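# Close the white door from inside so it latches

## Task

From the room's inside, push the white door shut until its latch catches and holds. Disturb nothing else, finish with both grippers empty, release the door and back away. The robot must not topple or be left leaning, or the task fails. Once everything has settled, for the final second neither arm (grippers included) nor the lift may touch anything, and the base must not be in contact with any movable object such as a part, box, cart, lid or drawer.

## Robot and tools

ROBOT. The LinearBot has an omnidirectional wheeled base and a column roughly 1.7 m high. A carriage rides the column (lift_m) and holds two identical six-joint arms, each ending in a two-finger gripper. Arm bases sit about 0.57 m + lift_m above the floor, and carriage parts hang about 0.15 m lower. A hand reaches up to 0.78 m from its shoulder but only about 0.38 m below its arm base. The hand is about 0.16 m long and 0.1 m wide (0.14 m open), and the wrist camera sticks out 0.11 m to one side. Parked arm joints 1 to 6: 0, 0.05, 0.05, 1.45, 0, 0. With both parked, the footprint is about 0.85 m wide and 0.65 m long.

CAMERAS. carriage_camera faces forward, tilted about 20 degrees down. left_wrist_camera and right_wrist_camera look out past the fingertips. Only images reveal a lean of the robot.

FRAMES. All distances are metres. Base frame: origin on the floor below the base centre, x forward, y left, z up. The left_hand and right_hand readings are the midpoint between that gripper's pads, in this frame. quat_wxyz rotates base axes into hand axes: hand z runs along the fingers and the fingers open along hand y. Odometry frame is the base frame as it stood at scene start. base_odometry counts wheel turns only, so slip reads as travel, and heading (rad, left positive, -3.142 to 3.142) can drift a degree or two.

TOOL move. Every argument except cameras forms a single action, which holds base, joints or both, plus optional speeds or min_time_s. All motions start together.
- base: one object with exactly one key, each an offset relative to where the base last reported itself. translate_m: metres, forward positive, -2 to 2. strafe_m: metres, left positive, -2 to 2. rotate_rad: radians, counter-clockwise positive, -6.3 to 6.3.
- joints: one flat object keyed by joint name, every value an absolute target (not an offset). lift_m 0 to 1 m. For each arm (prefix left_ or right_): joint1_rad -2.617 to 3.054 (yaw about vertical, 0 forward, positive left); joint2_rad 0 to 3.141 (shoulder; 0 upper arm back and level, 1.57 upright, 3.14 forward and level); joint3_rad 0 to 3.141 (elbow; 0 folded, 3.14 straight); joint4_rad -1.57 to 1.57 (wrist pitch, positive lifts fingertips); joint5_rad -1.57 to 1.57 (wrist yaw, positive swings fingertips RIGHT); joint6_rad -2.094 to 2.094 (roll about the fingers, positive clockwise viewed from the forearm); gripper_m 0 to 0.093 (pad gap in metres). Joints you omit may still be pushing toward older targets.
- speeds: per-action top speed caps: translate_m and strafe_m 0.02 to 0.5 m/s, rotate_rad 0.05 to 1.57 rad/s, lift_m 0.08 to 0.25 m/s; the highest is the default.
- min_time_s: 0.1 to 8 s, the minimum duration of every arm and gripper motion in the action; it gives straighter hand paths.
- cameras: list from carriage_camera, left_wrist_camera, right_wrist_camera, all; [] for none. Omitted means all for an empty call, none otherwise.
An action runs at most 15 s; base drives end with time_out after 14 s. Unknown keys make the call invalid; out-of-range values get it refused. A refused call, or a stop that starts during or blocks it, cancels the later move, wait and finished_scene calls in that same reply.

OTHER TOOLS. wait(seconds 0 to 10, cameras) lets the scene run with no new command. zoom_image(camera, region [x0,y0,x1,y1] pixels, top-left origin, at most 504x504) enlarges part of the latest image. read_manual gives only licence texts. finished_scene(scene) ends the current scene irreversibly.

RESULTS. The move line reads done or the worst status. off_target: stopped short and may still push. contact_stop or time_out: target dropped, holding in place. not_followed / joint command not followed: arm targets withheld because the arm would near itself or the other arm; to recover, send one arm its current six readings with joint1 swung away, then the other in a later call. on_its_own lists uncommanded behaviour (held at = target). motor_effort is percent of maximum, peak in brackets; readings carry offsets and noise. Joint torques wrap at ±28 N m for joints 1 to 3. Motor temperatures list per arm joint, then the gripper. limit_stop_at_motor_heat means a heat stop blocked that key; resend it.

CAUTIONS. The base detects contact only at its wheels, not on the arms, and arms have no contact stop: a blocked arm keeps pressing, heats, and springs when freed. After a stopped drive, back about 0.2 m the way you came. Never reverse under a table edge into the column. Hand readings often sit higher than the true hand, especially at long reach. Never let the arms collide or press on each other; a hard press ends the scene. Keeping an arm stretched or pushing heats it: MOTOR HOT appears at 75 C and at 100 C the arm goes limp for 30 to 60 s; park it to cool. Tipping risk grows with a high carriage, outstretched arms and pushing or pulling, so push the door gently and slowly, avoid slamming it, release it, then park the arms and move the base clear so nothing is in contact at the end.

Each tool is called after "Call:" as a command line: name --argument value for each argument, lists and objects as JSON in quotes; but a table of rows of numbers goes row by row, as --pt "numbers of a row", without its own name.

## Session

Call:
move

Scene clock: 0.00 s.
Joint torques (N m): no reading
Motor temperatures (°C): left_arm=[30 32 35 30 27 30 27] | right_arm=[31 33 33 30 30 29 31]
base_odometry: x=+0.000 y=+0.000 heading=+0.000
base_status: not commanded
joint_positions: lift_m=+0.300 left_joint1_rad=-0.004 left_joint2_rad=+0.043 left_joint3_rad=+0.038 left_joint4_rad=+1.478 left_joint5_rad=-0.003 left_joint6_rad=-0.042 left_gripper_m=+0.09396 right_joint1_rad=-0.020 right_joint2_rad=+0.054 right_joint3_rad=+0.039 right_joint4_rad=+1.497 right_joint5_rad=+0.020 right_joint6_rad=+0.048 right_gripper_m=+0.09396
joint_status: not commanded
motor_effort: lift_m=+18 drive_wheels=+2
left_hand: x=+0.2409 y=+0.2976 z=+1.3090 quat_wxyz=(+0.999, -0.002, +0.049, -0.023) (m; base frame)
right_hand: x=+0.2394 y=-0.3011 z=+1.3095 quat_wxyz=(+0.999, +0.011, +0.044, +0.013) (m; base frame)
pictures: carriage_camera, left_wrist_camera, right_wrist_camera
Images, in order (width x height): carriage_camera 672x504, left_wrist_camera 672x504, right_wrist_camera 672x504.

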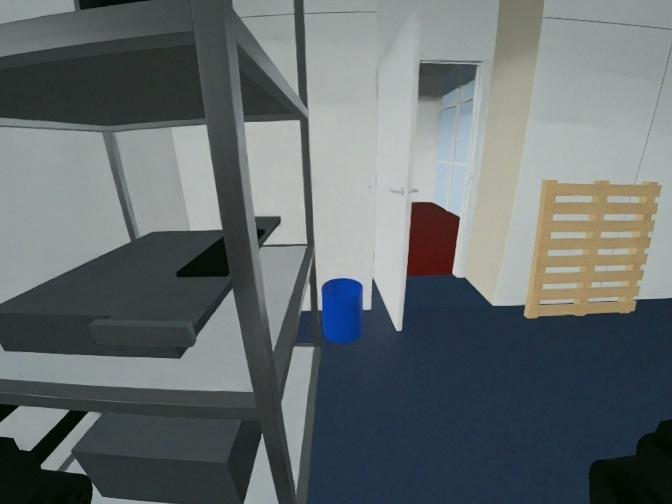

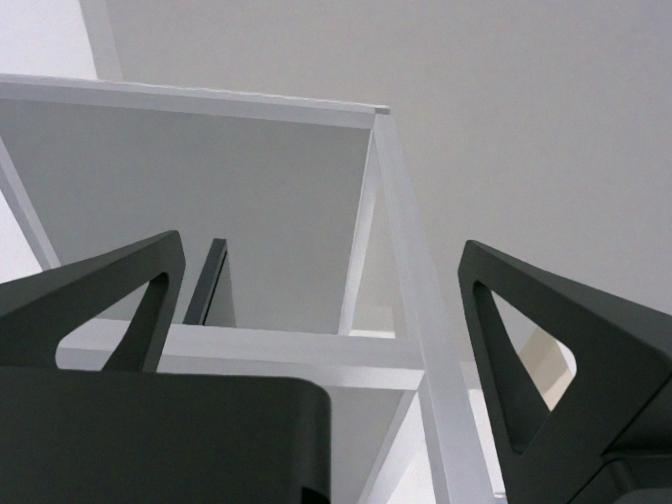

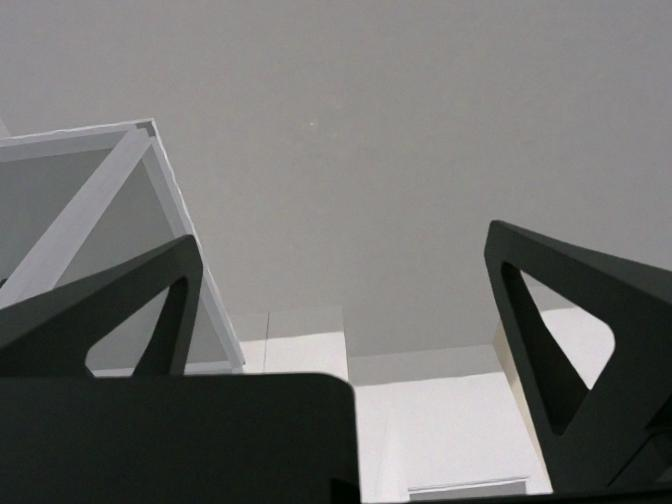

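Call:
move --base '{"rotate_rad":0.017}'

Call:
move --base '{"strafe_m":-0.7}' --joints '{"lift_m":0.22,"left_gripper_m":0,"right_gripper_m":0}'

Call:
move --base '{"translate_m":1.2}' --joints '{"left_joint1_rad":0,"left_joint2_rad":1.57,"left_joint3_rad":1.57,"left_joint4_rad":0,"left_joint5_rad":0,"left_joint6_rad":0}' --min_time_s 1.5 --cameras '["carriage_camera","left_wrist_camera"]'

Scene clock: 17.57 s.
Joint torques (N m): left_arm=[-0.23 3.95 5.61 -0.21 0.1 0.06] | right_arm=[-0.08 3.95 5.83 -0.29 -0.1 -0.04]
move: done
base_odometry: x=+0.000 y=+0.000 heading=+0.017
base_status: done
joint_positions: lift_m=+0.300 left_joint1_rad=-0.004 left_joint2_rad=+0.043 left_joint3_rad=+0.038 left_joint4_rad=+1.478 left_joint5_rad=-0.003 left_joint6_rad=-0.042 left_gripper_m=+0.09396 right_joint1_rad=-0.020 right_joint2_rad=+0.054 right_joint3_rad=+0.039 right_joint4_rad=+1.497 right_joint5_rad=+0.020 right_joint6_rad=+0.048 right_gripper_m=+0.09396
joint_status: not commanded
motor_effort: lift_m=+18(18) drive_wheels=+0(5)
left_hand: x=+0.2409 y=+0.2976 z=+1.3090 quat_wxyz=(+0.999, -0.002, +0.049, -0.023) (m; base frame)
right_hand: x=+0.2394 y=-0.3011 z=+1.3095 quat_wxyz=(+0.999, +0.011, +0.044, +0.013) (m; base frame)

Scene clock: 21.20 s.
Joint torques (N m): left_arm=[-0.31 4.08 5.53 -0.2 0.14 0.05] | right_arm=[-0.05 3.96 5.78 -0.31 -0.08 -0.03]
move: done
base_odometry: x=+0.011 y=-0.700 heading=+0.016
base_status: done
joint_positions: lift_m=+0.220 left_joint1_rad=-0.003 left_joint2_rad=+0.043 left_joint3_rad=+0.038 left_joint4_rad=+1.478 left_joint5_rad=-0.003 left_joint6_rad=-0.042 left_gripper_m=+0.00065 right_joint1_rad=-0.019 right_joint2_rad=+0.054 right_joint3_rad=+0.039 right_joint4_rad=+1.497 right_joint5_rad=+0.020 right_joint6_rad=+0.048 right_gripper_m=+0.00010
joint_status: all done
motor_effort: lift_m=+18(19) drive_wheels=-2(18)
left_hand: x=+0.2409 y=+0.2976 z=+1.2289 quat_wxyz=(+0.999, -0.002, +0.049, -0.022) (m; base frame)
right_hand: x=+0.2394 y=-0.3010 z=+1.2294 quat_wxyz=(+0.999, +0.011, +0.044, +0.014) (m; base frame)

Scene clock: 25.97 s.
Joint torques (N m): left_arm=[0.03 -7.54 9.25 1.92 0.14 0.19] | right_arm=[-0.14 3.95 5.79 -0.26 -0.07 -0.04]
move: done
base_odometry: x=+1.211 y=-0.681 heading=+0.016
base_status: done
joint_positions: lift_m=+0.220 left_joint1_rad=-0.003 left_joint2_rad=+1.565 left_joint3_rad=+1.542 left_joint4_rad=+0.007 left_joint5_rad=-0.003 left_joint6_rad=-0.011 left_gripper_m=+0.00064 right_joint1_rad=-0.019 right_joint2_rad=+0.054 right_joint3_rad=+0.039 right_joint4_rad=+1.497 right_joint5_rad=+0.020 right_joint6_rad=+0.048 right_gripper_m=+0.00010
joint_status: all done
motor_effort: lift_m=+18(19) drive_wheels=-2(17)
left_hand: x=+0.7258 y=+0.2960 z=+1.2285 quat_wxyz=(+0.701, -0.004, +0.713, -0.004) (m; base frame)
right_hand: x=+0.2394 y=-0.3010 z=+1.2295 quat_wxyz=(+0.999, +0.011, +0.044, +0.014) (m; base frame)
pictures: carriage_camera, left_wrist_camera
Images, in order (width x height): carriage_camera 672x504, left_wrist_camera 672x504.

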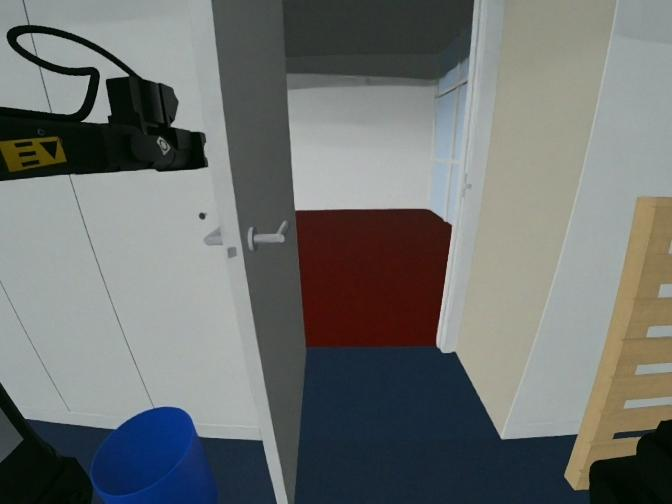

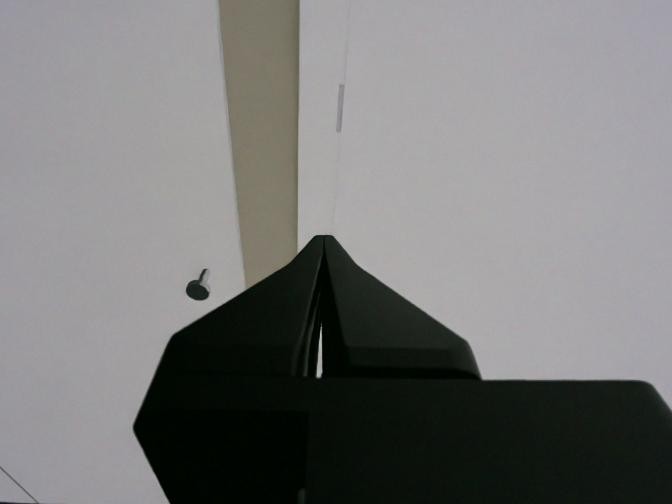

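Call:
move --base '{"translate_m":0.23}' --speeds '{"translate_m":0.2}'

Call:
move --base '{"strafe_m":-0.46}' --speeds '{"strafe_m":0.16}'

Call:
move --base '{"translate_m":0.2}' --speeds '{"translate_m":0.16}' --cameras '["carriage_camera"]'

Scene clock: 32.30 s.
Joint torques (N m): left_arm=[0.17 -7.47 9.51 1.91 0.1 0.2] | right_arm=[-0.14 3.93 5.75 -0.27 -0.08 -0.04]
Motor temperatures (°C): left_arm=[30 34 40 32 27 30 27] | right_arm=[31 34 34 30 30 29 31]
move: done
base_odometry: x=+1.441 y=-0.678 heading=+0.016
base_status: done
joint_positions: lift_m=+0.220 left_joint1_rad=-0.003 left_joint2_rad=+1.565 left_joint3_rad=+1.543 left_joint4_rad=+0.006 left_joint5_rad=-0.003 left_joint6_rad=-0.011 left_gripper_m=+0.00064 right_joint1_rad=-0.019 right_joint2_rad=+0.054 right_joint3_rad=+0.039 right_joint4_rad=+1.498 right_joint5_rad=+0.020 right_joint6_rad=+0.048 right_gripper_m=+0.00010
joint_status: not commanded
motor_effort: lift_m=+18(18) drive_wheels=-1(14)
left_hand: x=+0.7257 y=+0.2960 z=+1.2288 quat_wxyz=(+0.701, -0.004, +0.713, -0.004) (m; base frame)
right_hand: x=+0.2393 y=-0.3010 z=+1.2295 quat_wxyz=(+0.999, +0.011, +0.044, +0.014) (m; base frame)

Scene clock: 36.10 s.
Joint torques (N m): left_arm=[-0.34 -7.54 9.32 1.91 0.25 0.02] | right_arm=[-0.16 4 5.85 -0.3 -0.11 -0.04]
move: done
base_odometry: x=+1.448 y=-1.138 heading=+0.016
base_status: done
joint_positions: lift_m=+0.220 left_joint1_rad=+0.004 left_joint2_rad=+1.565 left_joint3_rad=+1.543 left_joint4_rad=+0.005 left_joint5_rad=-0.013 left_joint6_rad=+0.002 left_gripper_m=+0.00064 right_joint1_rad=-0.019 right_joint2_rad=+0.054 right_joint3_rad=+0.039 right_joint4_rad=+1.498 right_joint5_rad=+0.020 right_joint6_rad=+0.048 right_gripper_m=+0.00010
joint_status: not commanded
motor_effort: lift_m=+18(18) drive_wheels=+0(15)
left_hand: x=+0.7257 y=+0.3013 z=+1.2287 quat_wxyz=(+0.701, -0.005, +0.713, +0.007) (m; base frame)
right_hand: x=+0.2393 y=-0.3010 z=+1.2295 quat_wxyz=(+0.999, +0.011, +0.044, +0.014) (m; base frame)

Scene clock: 38.27 s.
Joint torques (N m): left_arm=[-0.58 -7.73 9.13 1.92 0.26 0.03] | right_arm=[-0.16 3.99 5.85 -0.32 -0.09 -0.04]
move: done
base_odometry: x=+1.648 y=-1.135 heading=+0.015
base_status: done
joint_positions: lift_m=+0.220 left_joint1_rad=+0.006 left_joint2_rad=+1.565 left_joint3_rad=+1.545 left_joint4_rad=+0.003 left_joint5_rad=-0.014 left_joint6_rad=+0.002 left_gripper_m=+0.00064 right_joint1_rad=-0.019 right_joint2_rad=+0.054 right_joint3_rad=+0.039 right_joint4_rad=+1.498 right_joint5_rad=+0.020 right_joint6_rad=+0.048 right_gripper_m=+0.00010
joint_status: not commanded
motor_effort: lift_m=+18(18) drive_wheels=+0(13)
left_hand: x=+0.7256 y=+0.3028 z=+1.2292 quat_wxyz=(+0.701, -0.007, +0.713, +0.008) (m; base frame)
right_hand: x=+0.2393 y=-0.3010 z=+1.2295 quat_wxyz=(+0.999, +0.011, +0.044, +0.014) (m; base frame)
pictures: carriage_camera
Images, in order (width x height): carriage_camera 672x504.

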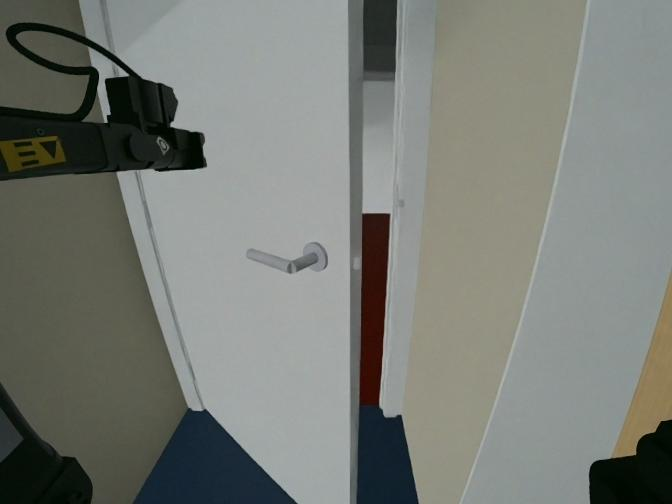

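Call:
move --base '{"strafe_m":0.37}' --joints '{"left_joint1_rad":0,"left_joint2_rad":0.05,"left_joint3_rad":0.05,"left_joint4_rad":1.45,"left_joint5_rad":0,"left_joint6_rad":0}' --min_time_s 1.5

Call:
move --joints '{"right_joint1_rad":0,"right_joint2_rad":1.57,"right_joint3_rad":1.57,"right_joint4_rad":0,"right_joint5_rad":0,"right_joint6_rad":0}' --min_time_s 1.5

Call:
move --base '{"translate_m":0.43}' --speeds '{"translate_m":0.16}' --cameras '["carriage_camera"]'

Call:
move --base '{"translate_m":-0.45}' --speeds '{"translate_m":0.25}' --cameras '["carriage_camera","right_wrist_camera"]'

Scene clock: 56.27 s.
Joint torques (N m): left_arm=[-0.28 3.26 4.64 0.04 0.28 0.06] | right_arm=[-0.01 3.96 5.76 -0.31 -0.1 -0.04]
move: done
base_odometry: x=+1.643 y=-0.765 heading=+0.015
base_status: done
joint_positions: lift_m=+0.220 left_joint1_rad=+0.002 left_joint2_rad=+0.056 left_joint3_rad=+0.058 left_joint4_rad=+1.435 left_joint5_rad=-0.011 left_joint6_rad=+0.002 left_gripper_m=+0.00064 right_joint1_rad=-0.020 right_joint2_rad=+0.054 right_joint3_rad=+0.039 right_joint4_rad=+1.498 right_joint5_rad=+0.020 right_joint6_rad=+0.048 right_gripper_m=+0.00010
joint_status: all done
motor_effort: lift_m=+18(18) drive_wheels=+0(11)
left_hand: x=+0.2495 y=+0.2990 z=+1.2330 quat_wxyz=(+0.998, -0.005, +0.067, +0.002) (m; base frame)
right_hand: x=+0.2393 y=-0.3011 z=+1.2295 quat_wxyz=(+0.999, +0.011, +0.044, +0.013) (m; base frame)

Scene clock: 58.33 s.
Joint torques (N m): left_arm=[-0.25 3.08 4.63 0 0.21 0.03] | right_arm=[-0.96 -8.81 10.32 2.18 0.07 -0.14]
move: done
base_odometry: x=+1.643 y=-0.765 heading=+0.015
base_status: not commanded
joint_positions: lift_m=+0.220 left_joint1_rad=+0.002 left_joint2_rad=+0.056 left_joint3_rad=+0.057 left_joint4_rad=+1.437 left_joint5_rad=-0.010 left_joint6_rad=+0.002 left_gripper_m=+0.00064 right_joint1_rad=+0.008 right_joint2_rad=+1.583 right_joint3_rad=+1.544 right_joint4_rad=+0.009 right_joint5_rad=-0.013 right_joint6_rad=+0.008 right_gripper_m=+0.00008
joint_status: all done
motor_effort: lift_m=+18(18) drive_wheels=+1(3)
left_hand: x=+0.2489 y=+0.2990 z=+1.2330 quat_wxyz=(+0.998, -0.005, +0.066, +0.002) (m; base frame)
right_hand: x=+0.7312 y=-0.2906 z=+1.2212 quat_wxyz=(+0.696, -0.005, +0.718, +0.011) (m; base frame)

Scene clock: 61.97 s.
Joint torques (N m): left_arm=[-0.34 3.3 4.64 -0.04 0.23 0.02] | right_arm=[-0.88 18.13 3.58 7.69 0.09 -0.14]
Motor temperatures (°C): left_arm=[30 35 41 33 28 30 28] | right_arm=[31 36 35 35 30 29 31]
move: done
base_odometry: x=+2.073 y=-0.758 heading=+0.015
base_status: done
joint_positions: lift_m=+0.220 left_joint1_rad=+0.002 left_joint2_rad=+0.056 left_joint3_rad=+0.057 left_joint4_rad=+1.441 left_joint5_rad=-0.010 left_joint6_rad=+0.002 left_gripper_m=+0.00064 right_joint1_rad=+0.008 right_joint2_rad=+1.312 right_joint3_rad=+1.605 right_joint4_rad=-0.541 right_joint5_rad=-0.019 right_joint6_rad=+0.008 right_gripper_m=+0.00008
joint_status: not commanded
motor_effort: lift_m=+18(19) drive_wheels=+13(19)
left_hand: x=+0.2481 y=+0.2990 z=+1.2330 quat_wxyz=(+0.998, -0.005, +0.064, +0.002) (m; base frame)
right_hand: x=+0.6231 y=-0.2906 z=+1.2371 quat_wxyz=(+0.614, -0.006, +0.789, +0.012) (m; base frame)
pictures: carriage_camera
Images, in order (width x height): carriage_camera 672x504.

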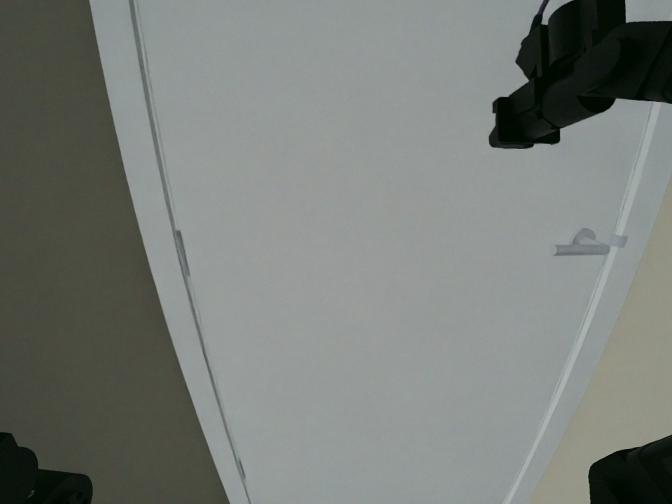

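Scene clock: 65.07 s.
Joint torques (N m): left_arm=[-0.35 3.15 4.82 -0.05 0.22 0.02] | right_arm=[-0.7 -8.31 7.62 2.36 0.03 -0.13]
move: done
base_odometry: x=+1.623 y=-0.765 heading=+0.015
base_status: done
joint_positions: lift_m=+0.220 left_joint1_rad=+0.002 left_joint2_rad=+0.056 left_joint3_rad=+0.056 left_joint4_rad=+1.443 left_joint5_rad=-0.010 left_joint6_rad=+0.002 left_gripper_m=+0.00064 right_joint1_rad=+0.007 right_joint2_rad=+1.578 right_joint3_rad=+1.571 right_joint4_rad=-0.009 right_joint5_rad=-0.011 right_joint6_rad=+0.008 right_gripper_m=+0.00008
joint_status: not commanded
motor_effort: lift_m=+18(19) drive_wheels=+0(13)
left_hand: x=+0.2479 y=+0.2989 z=+1.2328 quat_wxyz=(+0.998, -0.005, +0.064, +0.002) (m; base frame)
right_hand: x=+0.7284 y=-0.2918 z=+1.2320 quat_wxyz=(+0.701, -0.004, +0.713, +0.009) (m; base frame)
pictures: carriage_camera, right_wrist_camera
Images, in order (width x height): carriage_camera 672x504, right_wrist_camera 672x504.

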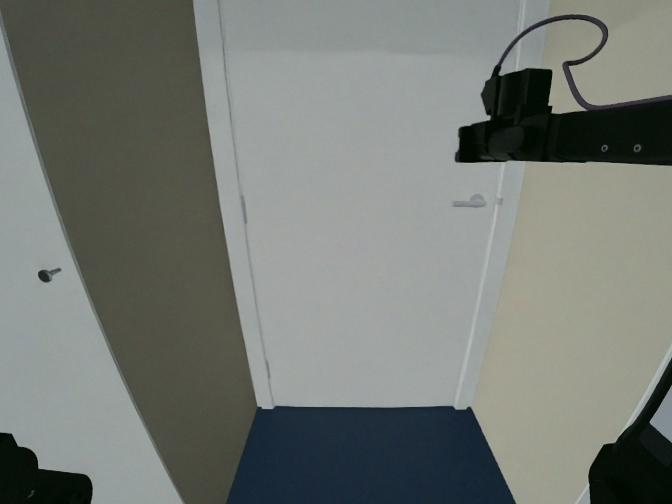

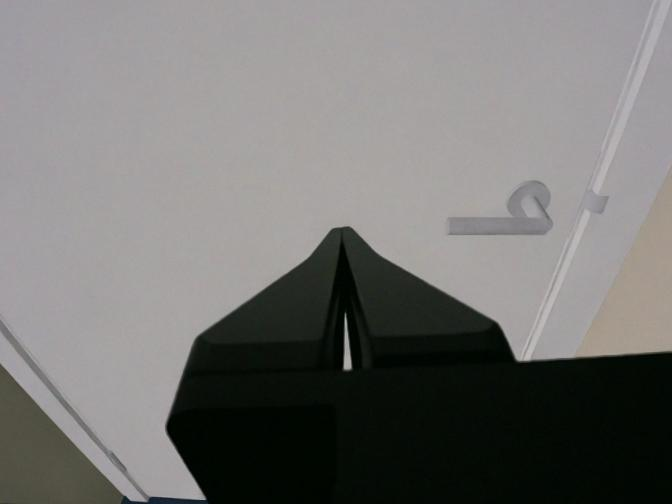

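Call:
zoom_image --camera "right_wrist_camera" --region '[430, 130, 660, 300]'

Scaled by 2.191 from the camera's 672x504 image, which has a finer 960x720 frame.

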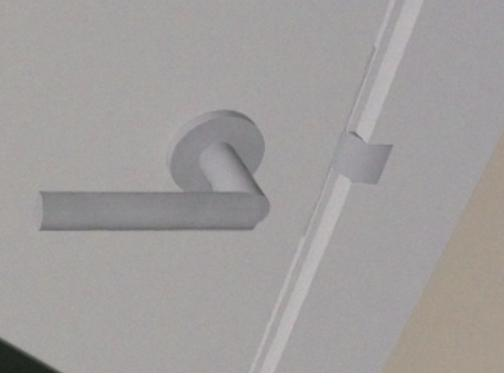

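Call:
move --base '{"translate_m":0.51}' --speeds '{"translate_m":0.2}' --cameras '["carriage_camera"]'

Call:
zoom_image --camera "carriage_camera" --region '[540, 180, 672, 310]'

Call:
move --base '{"translate_m":-0.51}' --speeds '{"translate_m":0.25}' --cameras '["carriage_camera","right_wrist_camera"]'

Call:
zoom_image --camera "right_wrist_camera" --region '[430, 130, 660, 300]'

Scene clock: 81.13 s.
Joint torques (N m): left_arm=[-0.27 3.19 4.62 -0.04 0.18 0.04] | right_arm=[-0.7 24.01 -2.65 7.68 0.23 -0.15]
Motor temperatures (°C): left_arm=[30 34 41 32 28 30 28] | right_arm=[31 39 36 43 30 29 31]
move: done
base_odometry: x=+2.132 y=-0.757 heading=+0.014
base_status: done
joint_positions: lift_m=+0.220 left_joint1_rad=+0.002 left_joint2_rad=+0.056 left_joint3_rad=+0.056 left_joint4_rad=+1.444 left_joint5_rad=-0.010 left_joint6_rad=+0.002 left_gripper_m=+0.00064 right_joint1_rad=+0.007 right_joint2_rad=+1.204 right_joint3_rad=+1.662 right_joint4_rad=-0.780 right_joint5_rad=-0.033 right_joint6_rad=+0.008 right_gripper_m=+0.00008
joint_status: not commanded
motor_effort: lift_m=+18(19) drive_wheels=+17(24)
left_hand: x=+0.2477 y=+0.2989 z=+1.2327 quat_wxyz=(+0.998, -0.005, +0.063, +0.002) (m; base frame)
right_hand: x=+0.5667 y=-0.2891 z=+1.2449 quat_wxyz=(+0.584, -0.009, +0.811, +0.018) (m; base frame)
pictures: carriage_camera
Images, in order (width x height): carriage_camera 672x504.

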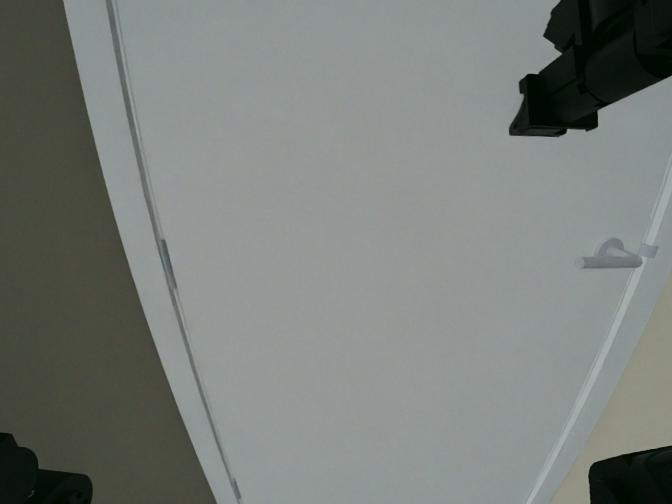

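Scaled by 3.818 from the camera's 672x504 image, which has a finer 960x720 frame.

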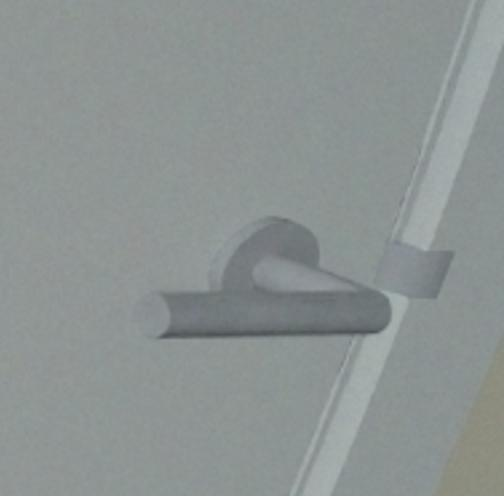

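Scene clock: 84.47 s.
Joint torques (N m): left_arm=[-0.28 3.1 4.78 -0.1 0.21 0.04] | right_arm=[-0.5 -8.51 7.9 2.36 0.05 -0.11]
move: done
base_odometry: x=+1.622 y=-0.764 heading=+0.014
base_status: done
joint_positions: lift_m=+0.220 left_joint1_rad=+0.002 left_joint2_rad=+0.056 left_joint3_rad=+0.055 left_joint4_rad=+1.445 left_joint5_rad=-0.010 left_joint6_rad=+0.002 left_gripper_m=+0.00064 right_joint1_rad=+0.004 right_joint2_rad=+1.580 right_joint3_rad=+1.569 right_joint4_rad=-0.009 right_joint5_rad=-0.012 right_joint6_rad=+0.007 right_gripper_m=+0.00008
joint_status: not commanded
motor_effort: lift_m=+19(19) drive_wheels=+1(16)
left_hand: x=+0.2475 y=+0.2989 z=+1.2326 quat_wxyz=(+0.998, -0.005, +0.063, +0.002) (m; base frame)
right_hand: x=+0.7290 y=-0.2928 z=+1.2306 quat_wxyz=(+0.700, -0.003, +0.714, +0.008) (m; base frame)
pictures: carriage_camera, right_wrist_camera
Images, in order (width x height): carriage_camera 672x504, right_wrist_camera 672x504.

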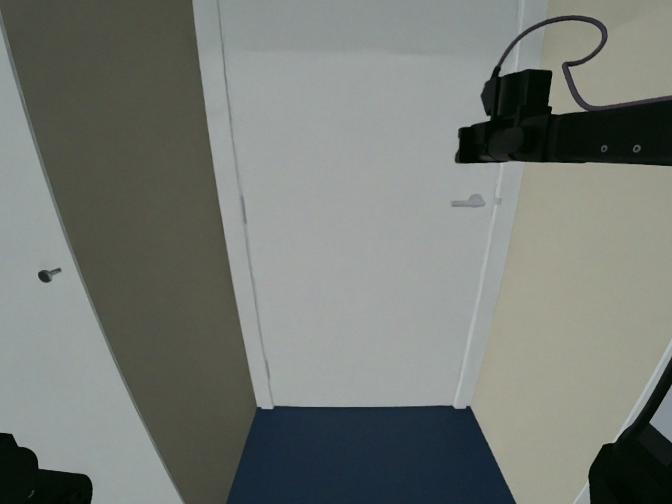

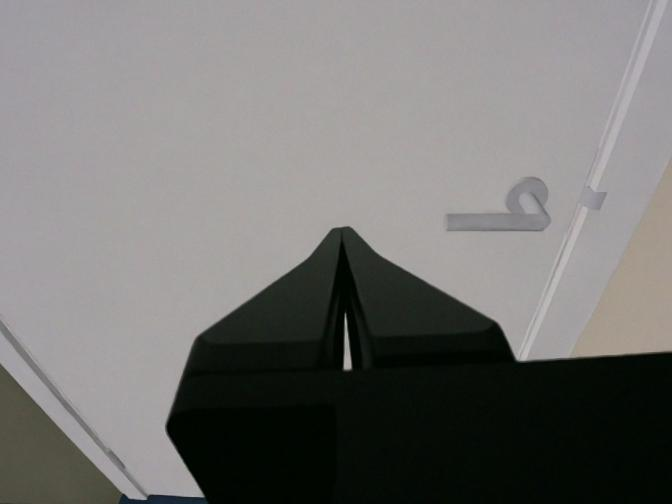

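Scaled by 2.191 from the camera's 672x504 image, which has a finer 960x720 frame.

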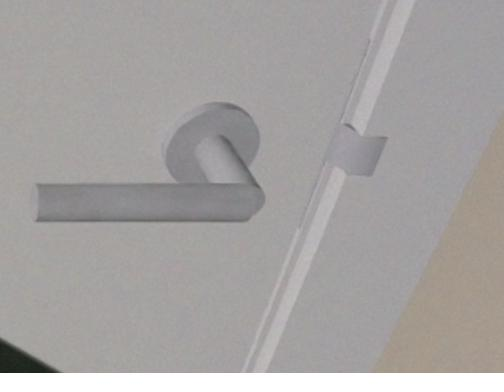

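Call:
finished_scene --scene 2

The scene is finished: the task was done.


## Next scene

The same job, from a new start.

Call:
move

Scene clock: 0.00 s.
Joint torques (N m): no reading
Motor temperatures (°C): left_arm=[29 31 34 29 27 30 27] | right_arm=[30 32 32 29 29 29 31]
base_odometry: x=+0.000 y=+0.000 heading=+0.000
base_status: not commanded
joint_positions: lift_m=+0.300 left_joint1_rad=-0.008 left_joint2_rad=+0.051 left_joint3_rad=+0.041 left_joint4_rad=+1.440 left_joint5_rad=+0.011 left_joint6_rad=+0.011 left_gripper_m=+0.09396 right_joint1_rad=+0.018 right_joint2_rad=+0.067 right_joint3_rad=+0.063 right_joint4_rad=+1.446 right_joint5_rad=+0.039 right_joint6_rad=-0.006 right_gripper_m=+0.09396
joint_status: not commanded
motor_effort: lift_m=+18 drive_wheels=+1
left_hand: x=+0.2519 y=+0.2950 z=+1.3085 quat_wxyz=(+0.997, +0.006, +0.071, +0.001) (m; base frame)
right_hand: x=+0.2485 y=-0.3032 z=+1.3145 quat_wxyz=(+0.998, +0.018, +0.064, +0.005) (m; base frame)
pictures: carriage_camera, left_wrist_camera, right_wrist_camera
Images, in order (width x height): carriage_camera 672x504, left_wrist_camera 672x504, right_wrist_camera 672x504.

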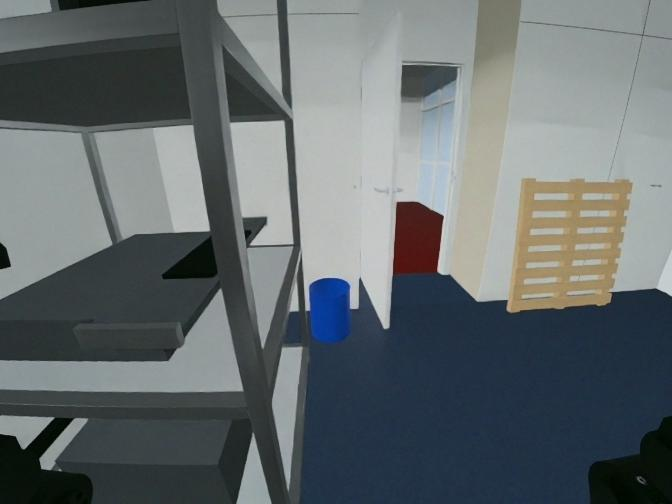

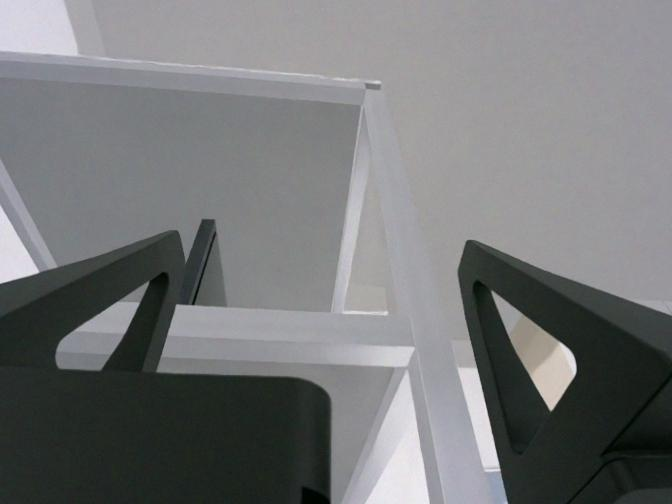

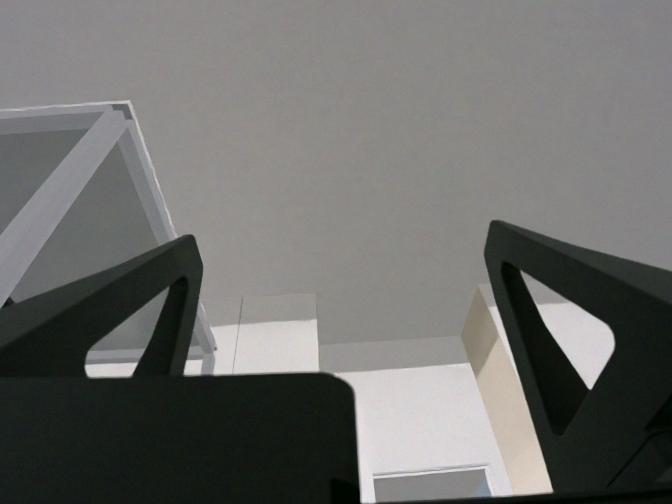

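Call:
move --base '{"rotate_rad":0.064}'

Call:
move --base '{"strafe_m":-0.72}' --joints '{"lift_m":0.22,"left_gripper_m":0,"right_gripper_m":0}'

Call:
move --base '{"translate_m":1.22}' --joints '{"left_joint1_rad":0,"left_joint2_rad":1.57,"left_joint3_rad":1.57,"left_joint4_rad":0,"left_joint5_rad":0,"left_joint6_rad":0}' --min_time_s 1.5 --cameras '["carriage_camera","left_wrist_camera"]'

Scene clock: 13.43 s.
Joint torques (N m): left_arm=[-0.05 3.86 5.53 -0.12 0.08 0.06] | right_arm=[-0.23 3.92 6.09 -0.21 -0.1 -0.05]
move: done
base_odometry: x=+0.000 y=+0.000 heading=+0.064
base_status: done
joint_positions: lift_m=+0.300 left_joint1_rad=-0.008 left_joint2_rad=+0.051 left_joint3_rad=+0.041 left_joint4_rad=+1.440 left_joint5_rad=+0.011 left_joint6_rad=+0.011 left_gripper_m=+0.09396 right_joint1_rad=+0.018 right_joint2_rad=+0.067 right_joint3_rad=+0.063 right_joint4_rad=+1.446 right_joint5_rad=+0.039 right_joint6_rad=-0.006 right_gripper_m=+0.09396
joint_status: not commanded
motor_effort: lift_m=+18(18) drive_wheels=-3(10)
left_hand: x=+0.2519 y=+0.2950 z=+1.3085 quat_wxyz=(+0.997, +0.006, +0.071, +0.001) (m; base frame)
right_hand: x=+0.2485 y=-0.3032 z=+1.3145 quat_wxyz=(+0.998, +0.018, +0.064, +0.005) (m; base frame)

Scene clock: 17.13 s.
Joint torques (N m): left_arm=[-0.25 3.84 5.67 -0.11 0.12 0.02] | right_arm=[-0.06 3.82 6.06 -0.22 -0.1 -0.05]
move: done
base_odometry: x=+0.045 y=-0.719 heading=+0.063
base_status: done
joint_positions: lift_m=+0.220 left_joint1_rad=-0.007 left_joint2_rad=+0.051 left_joint3_rad=+0.041 left_joint4_rad=+1.440 left_joint5_rad=+0.011 left_joint6_rad=+0.011 left_gripper_m=+0.00064 right_joint1_rad=+0.019 right_joint2_rad=+0.067 right_joint3_rad=+0.063 right_joint4_rad=+1.446 right_joint5_rad=+0.039 right_joint6_rad=-0.006 right_gripper_m=+0.00010
joint_status: all done
motor_effort: lift_m=+18(20) drive_wheels=-2(19)
left_hand: x=+0.2519 y=+0.2950 z=+1.2284 quat_wxyz=(+0.997, +0.006, +0.071, +0.001) (m; base frame)
right_hand: x=+0.2486 y=-0.3032 z=+1.2344 quat_wxyz=(+0.998, +0.018, +0.064, +0.005) (m; base frame)

Scene clock: 21.97 s.
Joint torques (N m): left_arm=[0.29 -7.58 9.54 1.97 -0.05 -0.07] | right_arm=[-0.14 3.77 6.06 -0.18 -0.08 -0.04]
move: done
base_odometry: x=+1.263 y=-0.642 heading=+0.063
base_status: done
joint_positions: lift_m=+0.220 left_joint1_rad=-0.006 left_joint2_rad=+1.566 left_joint3_rad=+1.541 left_joint4_rad=+0.005 left_joint5_rad=+0.011 left_joint6_rad=+0.010 left_gripper_m=+0.00064 right_joint1_rad=+0.019 right_joint2_rad=+0.067 right_joint3_rad=+0.063 right_joint4_rad=+1.446 right_joint5_rad=+0.039 right_joint6_rad=-0.006 right_gripper_m=+0.00010
joint_status: all done
motor_effort: lift_m=+18(19) drive_wheels=-1(15)
left_hand: x=+0.7260 y=+0.2922 z=+1.2271 quat_wxyz=(+0.700, +0.010, +0.714, -0.002) (m; base frame)
right_hand: x=+0.2486 y=-0.3032 z=+1.2345 quat_wxyz=(+0.998, +0.018, +0.064, +0.005) (m; base frame)
pictures: carriage_camera, left_wrist_camera
Images, in order (width x height): carriage_camera 672x504, left_wrist_camera 672x504.

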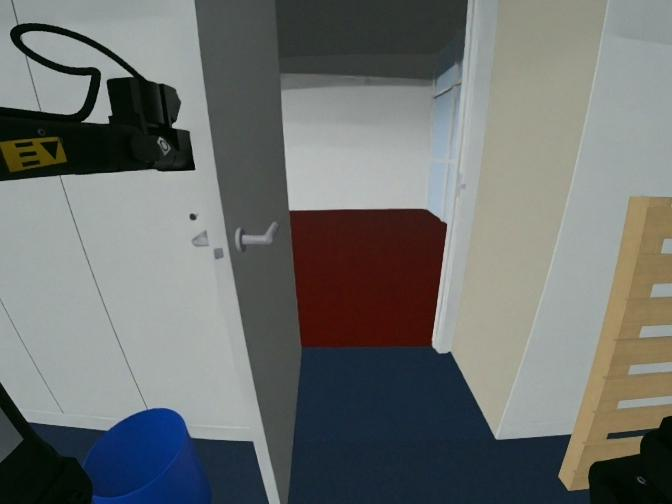

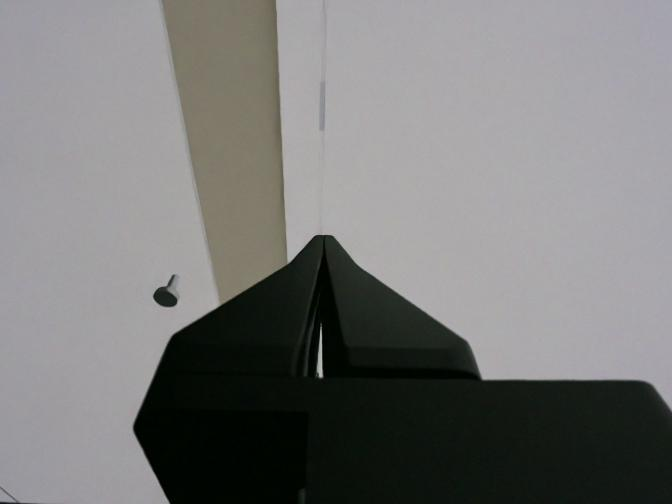

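Call:
move --base '{"translate_m":0.23}' --speeds '{"translate_m":0.2}'

Call:
move --base '{"strafe_m":-0.45}' --speeds '{"strafe_m":0.17}'

Call:
move --base '{"translate_m":0.2}' --speeds '{"translate_m":0.17}' --cameras '["carriage_camera"]'

Scene clock: 29.63 s.
Joint torques (N m): left_arm=[-0.31 -7.62 9.36 1.93 0.11 -0.09] | right_arm=[-0.13 3.86 6.08 -0.2 -0.1 -0.05]
move: done
base_odometry: x=+1.492 y=-0.628 heading=+0.062
base_status: done
joint_positions: lift_m=+0.220 left_joint1_rad=+0.001 left_joint2_rad=+1.566 left_joint3_rad=+1.543 left_joint4_rad=+0.004 left_joint5_rad=+0.002 left_joint6_rad=+0.008 left_gripper_m=+0.00064 right_joint1_rad=+0.019 right_joint2_rad=+0.067 right_joint3_rad=+0.063 right_joint4_rad=+1.446 right_joint5_rad=+0.039 right_joint6_rad=-0.006 right_gripper_m=+0.00010
joint_status: not commanded
motor_effort: lift_m=+18(18) drive_wheels=-1(14)
left_hand: x=+0.7260 y=+0.2975 z=+1.2277 quat_wxyz=(+0.700, +0.003, +0.714, +0.003) (m; base frame)
right_hand: x=+0.2486 y=-0.3032 z=+1.2345 quat_wxyz=(+0.998, +0.018, +0.064, +0.005) (m; base frame)

Scene clock: 33.27 s.
Joint torques (N m): left_arm=[-0.5 -7.53 9.24 1.95 0.27 -0.02] | right_arm=[-0.29 3.89 6.11 -0.2 -0.1 -0.06]
Motor temperatures (°C): left_arm=[29 33 39 32 27 30 27] | right_arm=[30 33 33 29 29 29 31]
move: done
base_odometry: x=+1.521 y=-1.077 heading=+0.063
base_status: done
joint_positions: lift_m=+0.220 left_joint1_rad=+0.003 left_joint2_rad=+1.566 left_joint3_rad=+1.543 left_joint4_rad=+0.004 left_joint5_rad=-0.014 left_joint6_rad=+0.005 left_gripper_m=+0.00064 right_joint1_rad=+0.019 right_joint2_rad=+0.067 right_joint3_rad=+0.063 right_joint4_rad=+1.446 right_joint5_rad=+0.039 right_joint6_rad=-0.006 right_gripper_m=+0.00010
joint_status: not commanded
motor_effort: lift_m=+18(18) drive_wheels=+1(17)
left_hand: x=+0.7260 y=+0.3009 z=+1.2277 quat_wxyz=(+0.700, -0.004, +0.714, +0.008) (m; base frame)
right_hand: x=+0.2486 y=-0.3032 z=+1.2345 quat_wxyz=(+0.998, +0.018, +0.064, +0.005) (m; base frame)

Scene clock: 35.50 s.
Joint torques (N m): left_arm=[-0.53 -7.54 9.17 1.97 0.27 0] | right_arm=[-0.17 3.84 6.06 -0.22 -0.09 -0.05]
move: done
base_odometry: x=+1.720 y=-1.065 heading=+0.062
base_status: done
joint_positions: lift_m=+0.220 left_joint1_rad=+0.005 left_joint2_rad=+1.566 left_joint3_rad=+1.545 left_joint4_rad=+0.002 left_joint5_rad=-0.015 left_joint6_rad=+0.005 left_gripper_m=+0.00064 right_joint1_rad=+0.019 right_joint2_rad=+0.067 right_joint3_rad=+0.063 right_joint4_rad=+1.446 right_joint5_rad=+0.039 right_joint6_rad=-0.006 right_gripper_m=+0.00010
joint_status: not commanded
motor_effort: lift_m=+18(18) drive_wheels=-2(14)
left_hand: x=+0.7258 y=+0.3023 z=+1.2283 quat_wxyz=(+0.700, -0.005, +0.714, +0.009) (m; base frame)
right_hand: x=+0.2486 y=-0.3032 z=+1.2345 quat_wxyz=(+0.998, +0.018, +0.065, +0.005) (m; base frame)
pictures: carriage_camera
Images, in order (width x height): carriage_camera 672x504.

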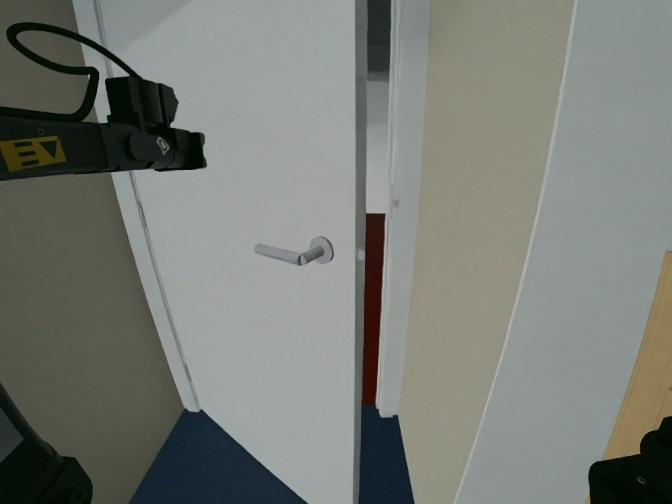

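Call:
move --base '{"strafe_m":0.38}' --joints '{"left_joint1_rad":0,"left_joint2_rad":0.05,"left_joint3_rad":0.05,"left_joint4_rad":1.45,"left_joint5_rad":0,"left_joint6_rad":0}' --min_time_s 1.5

Call:
move --joints '{"right_joint1_rad":0,"right_joint2_rad":1.57,"right_joint3_rad":1.57,"right_joint4_rad":0,"right_joint5_rad":0,"right_joint6_rad":0}' --min_time_s 1.5

Call:
move --base '{"translate_m":0.48}' --speeds '{"translate_m":0.17}' --cameras '["carriage_camera"]'

Call:
move --base '{"translate_m":-0.5}' --speeds '{"translate_m":0.25}' --cameras '["carriage_camera","right_wrist_camera"]'

Call:
zoom_image --camera "right_wrist_camera" --region '[430, 130, 660, 300]'

Scene clock: 49.07 s.
Joint torques (N m): left_arm=[-0.14 3.18 4.46 0.1 0.23 -0.01] | right_arm=[-0.02 3.79 6.05 -0.19 -0.09 -0.06]
move: done
base_odometry: x=+1.697 y=-0.686 heading=+0.062
base_status: done
joint_positions: lift_m=+0.220 left_joint1_rad=+0.001 left_joint2_rad=+0.056 left_joint3_rad=+0.057 left_joint4_rad=+1.435 left_joint5_rad=-0.011 left_joint6_rad=+0.005 left_gripper_m=+0.00064 right_joint1_rad=+0.018 right_joint2_rad=+0.067 right_joint3_rad=+0.063 right_joint4_rad=+1.446 right_joint5_rad=+0.039 right_joint6_rad=-0.006 right_gripper_m=+0.00010
joint_status: all done
motor_effort: lift_m=+18(18) drive_wheels=+0(13)
left_hand: x=+0.2495 y=+0.2991 z=+1.2329 quat_wxyz=(+0.998, -0.005, +0.067, +0.004) (m; base frame)
right_hand: x=+0.2486 y=-0.3032 z=+1.2345 quat_wxyz=(+0.998, +0.018, +0.065, +0.005) (m; base frame)

Scene clock: 51.03 s.
Joint torques (N m): left_arm=[-0.18 3.12 4.59 0.05 0.25 0] | right_arm=[-0.76 -8.47 10.81 2.09 0.05 0]
move: done
base_odometry: x=+1.697 y=-0.686 heading=+0.062
base_status: not commanded
joint_positions: lift_m=+0.220 left_joint1_rad=+0.001 left_joint2_rad=+0.056 left_joint3_rad=+0.057 left_joint4_rad=+1.437 left_joint5_rad=-0.010 left_joint6_rad=+0.005 left_gripper_m=+0.00064 right_joint1_rad=+0.005 right_joint2_rad=+1.578 right_joint3_rad=+1.542 right_joint4_rad=+0.011 right_joint5_rad=-0.013 right_joint6_rad=-0.005 right_gripper_m=+0.00009
joint_status: all done
motor_effort: lift_m=+18(18) drive_wheels=+0(3)
left_hand: x=+0.2488 y=+0.2989 z=+1.2330 quat_wxyz=(+0.998, -0.005, +0.066, +0.003) (m; base frame)
right_hand: x=+0.7300 y=-0.2923 z=+1.2226 quat_wxyz=(+0.698, -0.008, +0.716, +0.005) (m; base frame)

Scene clock: 54.83 s.
Joint torques (N m): left_arm=[-0.29 3.07 4.68 0 0.18 0] | right_arm=[-0.76 23.73 -2.84 7.69 0.11 0.02]
Motor temperatures (°C): left_arm=[29 34 39 33 28 30 28] | right_arm=[30 35 34 35 29 29 31]
move: done
base_odometry: x=+2.176 y=-0.656 heading=+0.061
base_status: done
joint_positions: lift_m=+0.220 left_joint1_rad=+0.001 left_joint2_rad=+0.056 left_joint3_rad=+0.057 left_joint4_rad=+1.441 left_joint5_rad=-0.010 left_joint6_rad=+0.005 left_gripper_m=+0.00064 right_joint1_rad=+0.007 right_joint2_rad=+1.236 right_joint3_rad=+1.668 right_joint4_rad=-0.804 right_joint5_rad=-0.018 right_joint6_rad=-0.005 right_gripper_m=+0.00009
joint_status: not commanded
motor_effort: lift_m=+18(18) drive_wheels=+17(22)
left_hand: x=+0.2481 y=+0.2989 z=+1.2330 quat_wxyz=(+0.998, -0.005, +0.064, +0.003) (m; base frame)
right_hand: x=+0.5747 y=-0.2916 z=+1.2312 quat_wxyz=(+0.564, -0.010, +0.826, +0.008) (m; base frame)
pictures: carriage_camera
Images, in order (width x height): carriage_camera 672x504.

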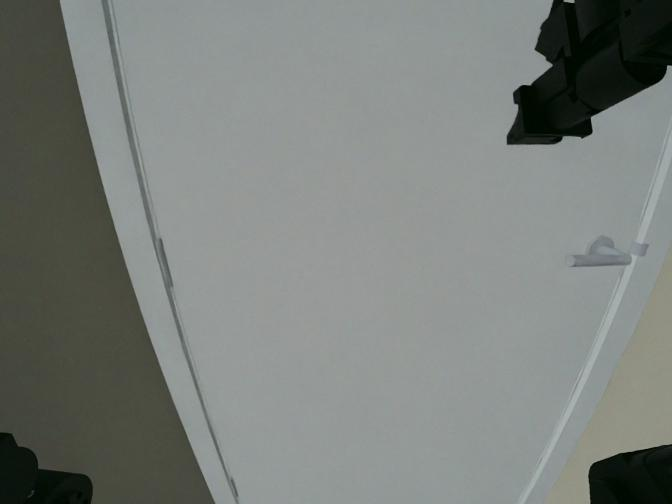

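Scene clock: 58.13 s.
Joint torques (N m): left_arm=[-0.24 3.15 4.72 -0.01 0.22 -0.02] | right_arm=[-0.53 -8.18 7.94 2.3 0.04 0.02]
move: done
base_odometry: x=+1.676 y=-0.686 heading=+0.061
base_status: done
joint_positions: lift_m=+0.220 left_joint1_rad=+0.001 left_joint2_rad=+0.056 left_joint3_rad=+0.056 left_joint4_rad=+1.443 left_joint5_rad=-0.010 left_joint6_rad=+0.005 left_gripper_m=+0.00064 right_joint1_rad=+0.004 right_joint2_rad=+1.578 right_joint3_rad=+1.571 right_joint4_rad=-0.007 right_joint5_rad=-0.012 right_joint6_rad=-0.005 right_gripper_m=+0.00008
joint_status: not commanded
motor_effort: lift_m=+18(18) drive_wheels=+0(15)
left_hand: x=+0.2479 y=+0.2989 z=+1.2327 quat_wxyz=(+0.998, -0.005, +0.064, +0.003) (m; base frame)
right_hand: x=+0.7283 y=-0.2928 z=+1.2327 quat_wxyz=(+0.702, -0.008, +0.712, +0.004) (m; base frame)
pictures: carriage_camera, right_wrist_camera
Images, in order (width x height): carriage_camera 672x504, right_wrist_camera 672x504.

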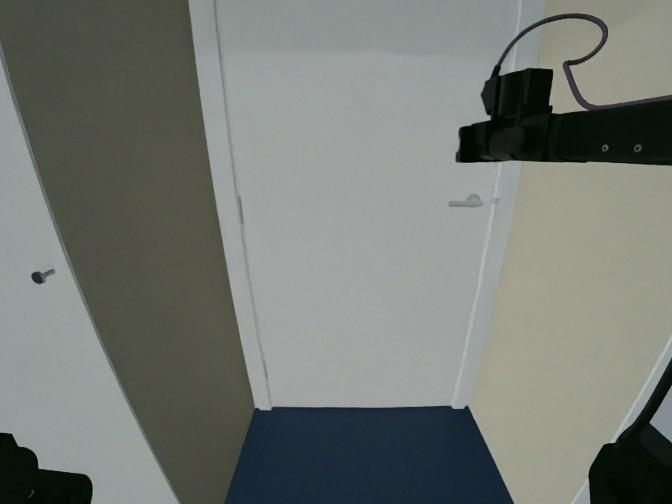

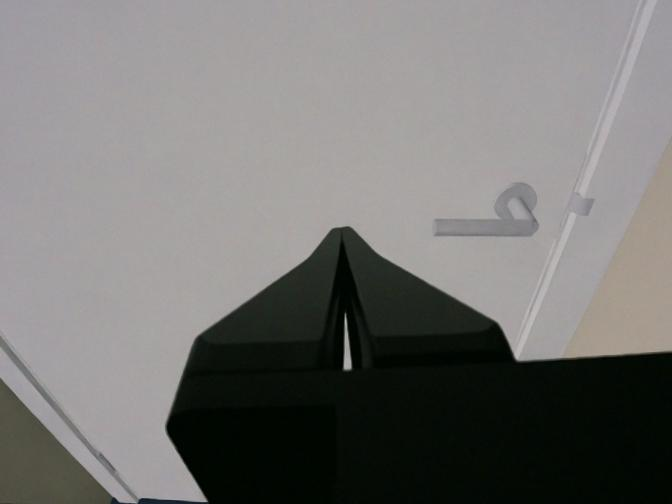

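Scaled by 2.191 from the camera's 672x504 image, which has a finer 960x720 frame.

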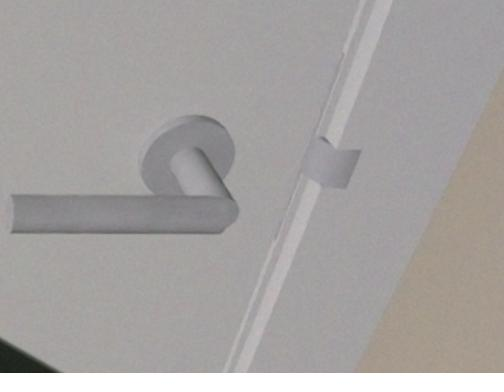

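Same look as before.

Call:
finished_scene --scene 3

The scene is finished: the task was done.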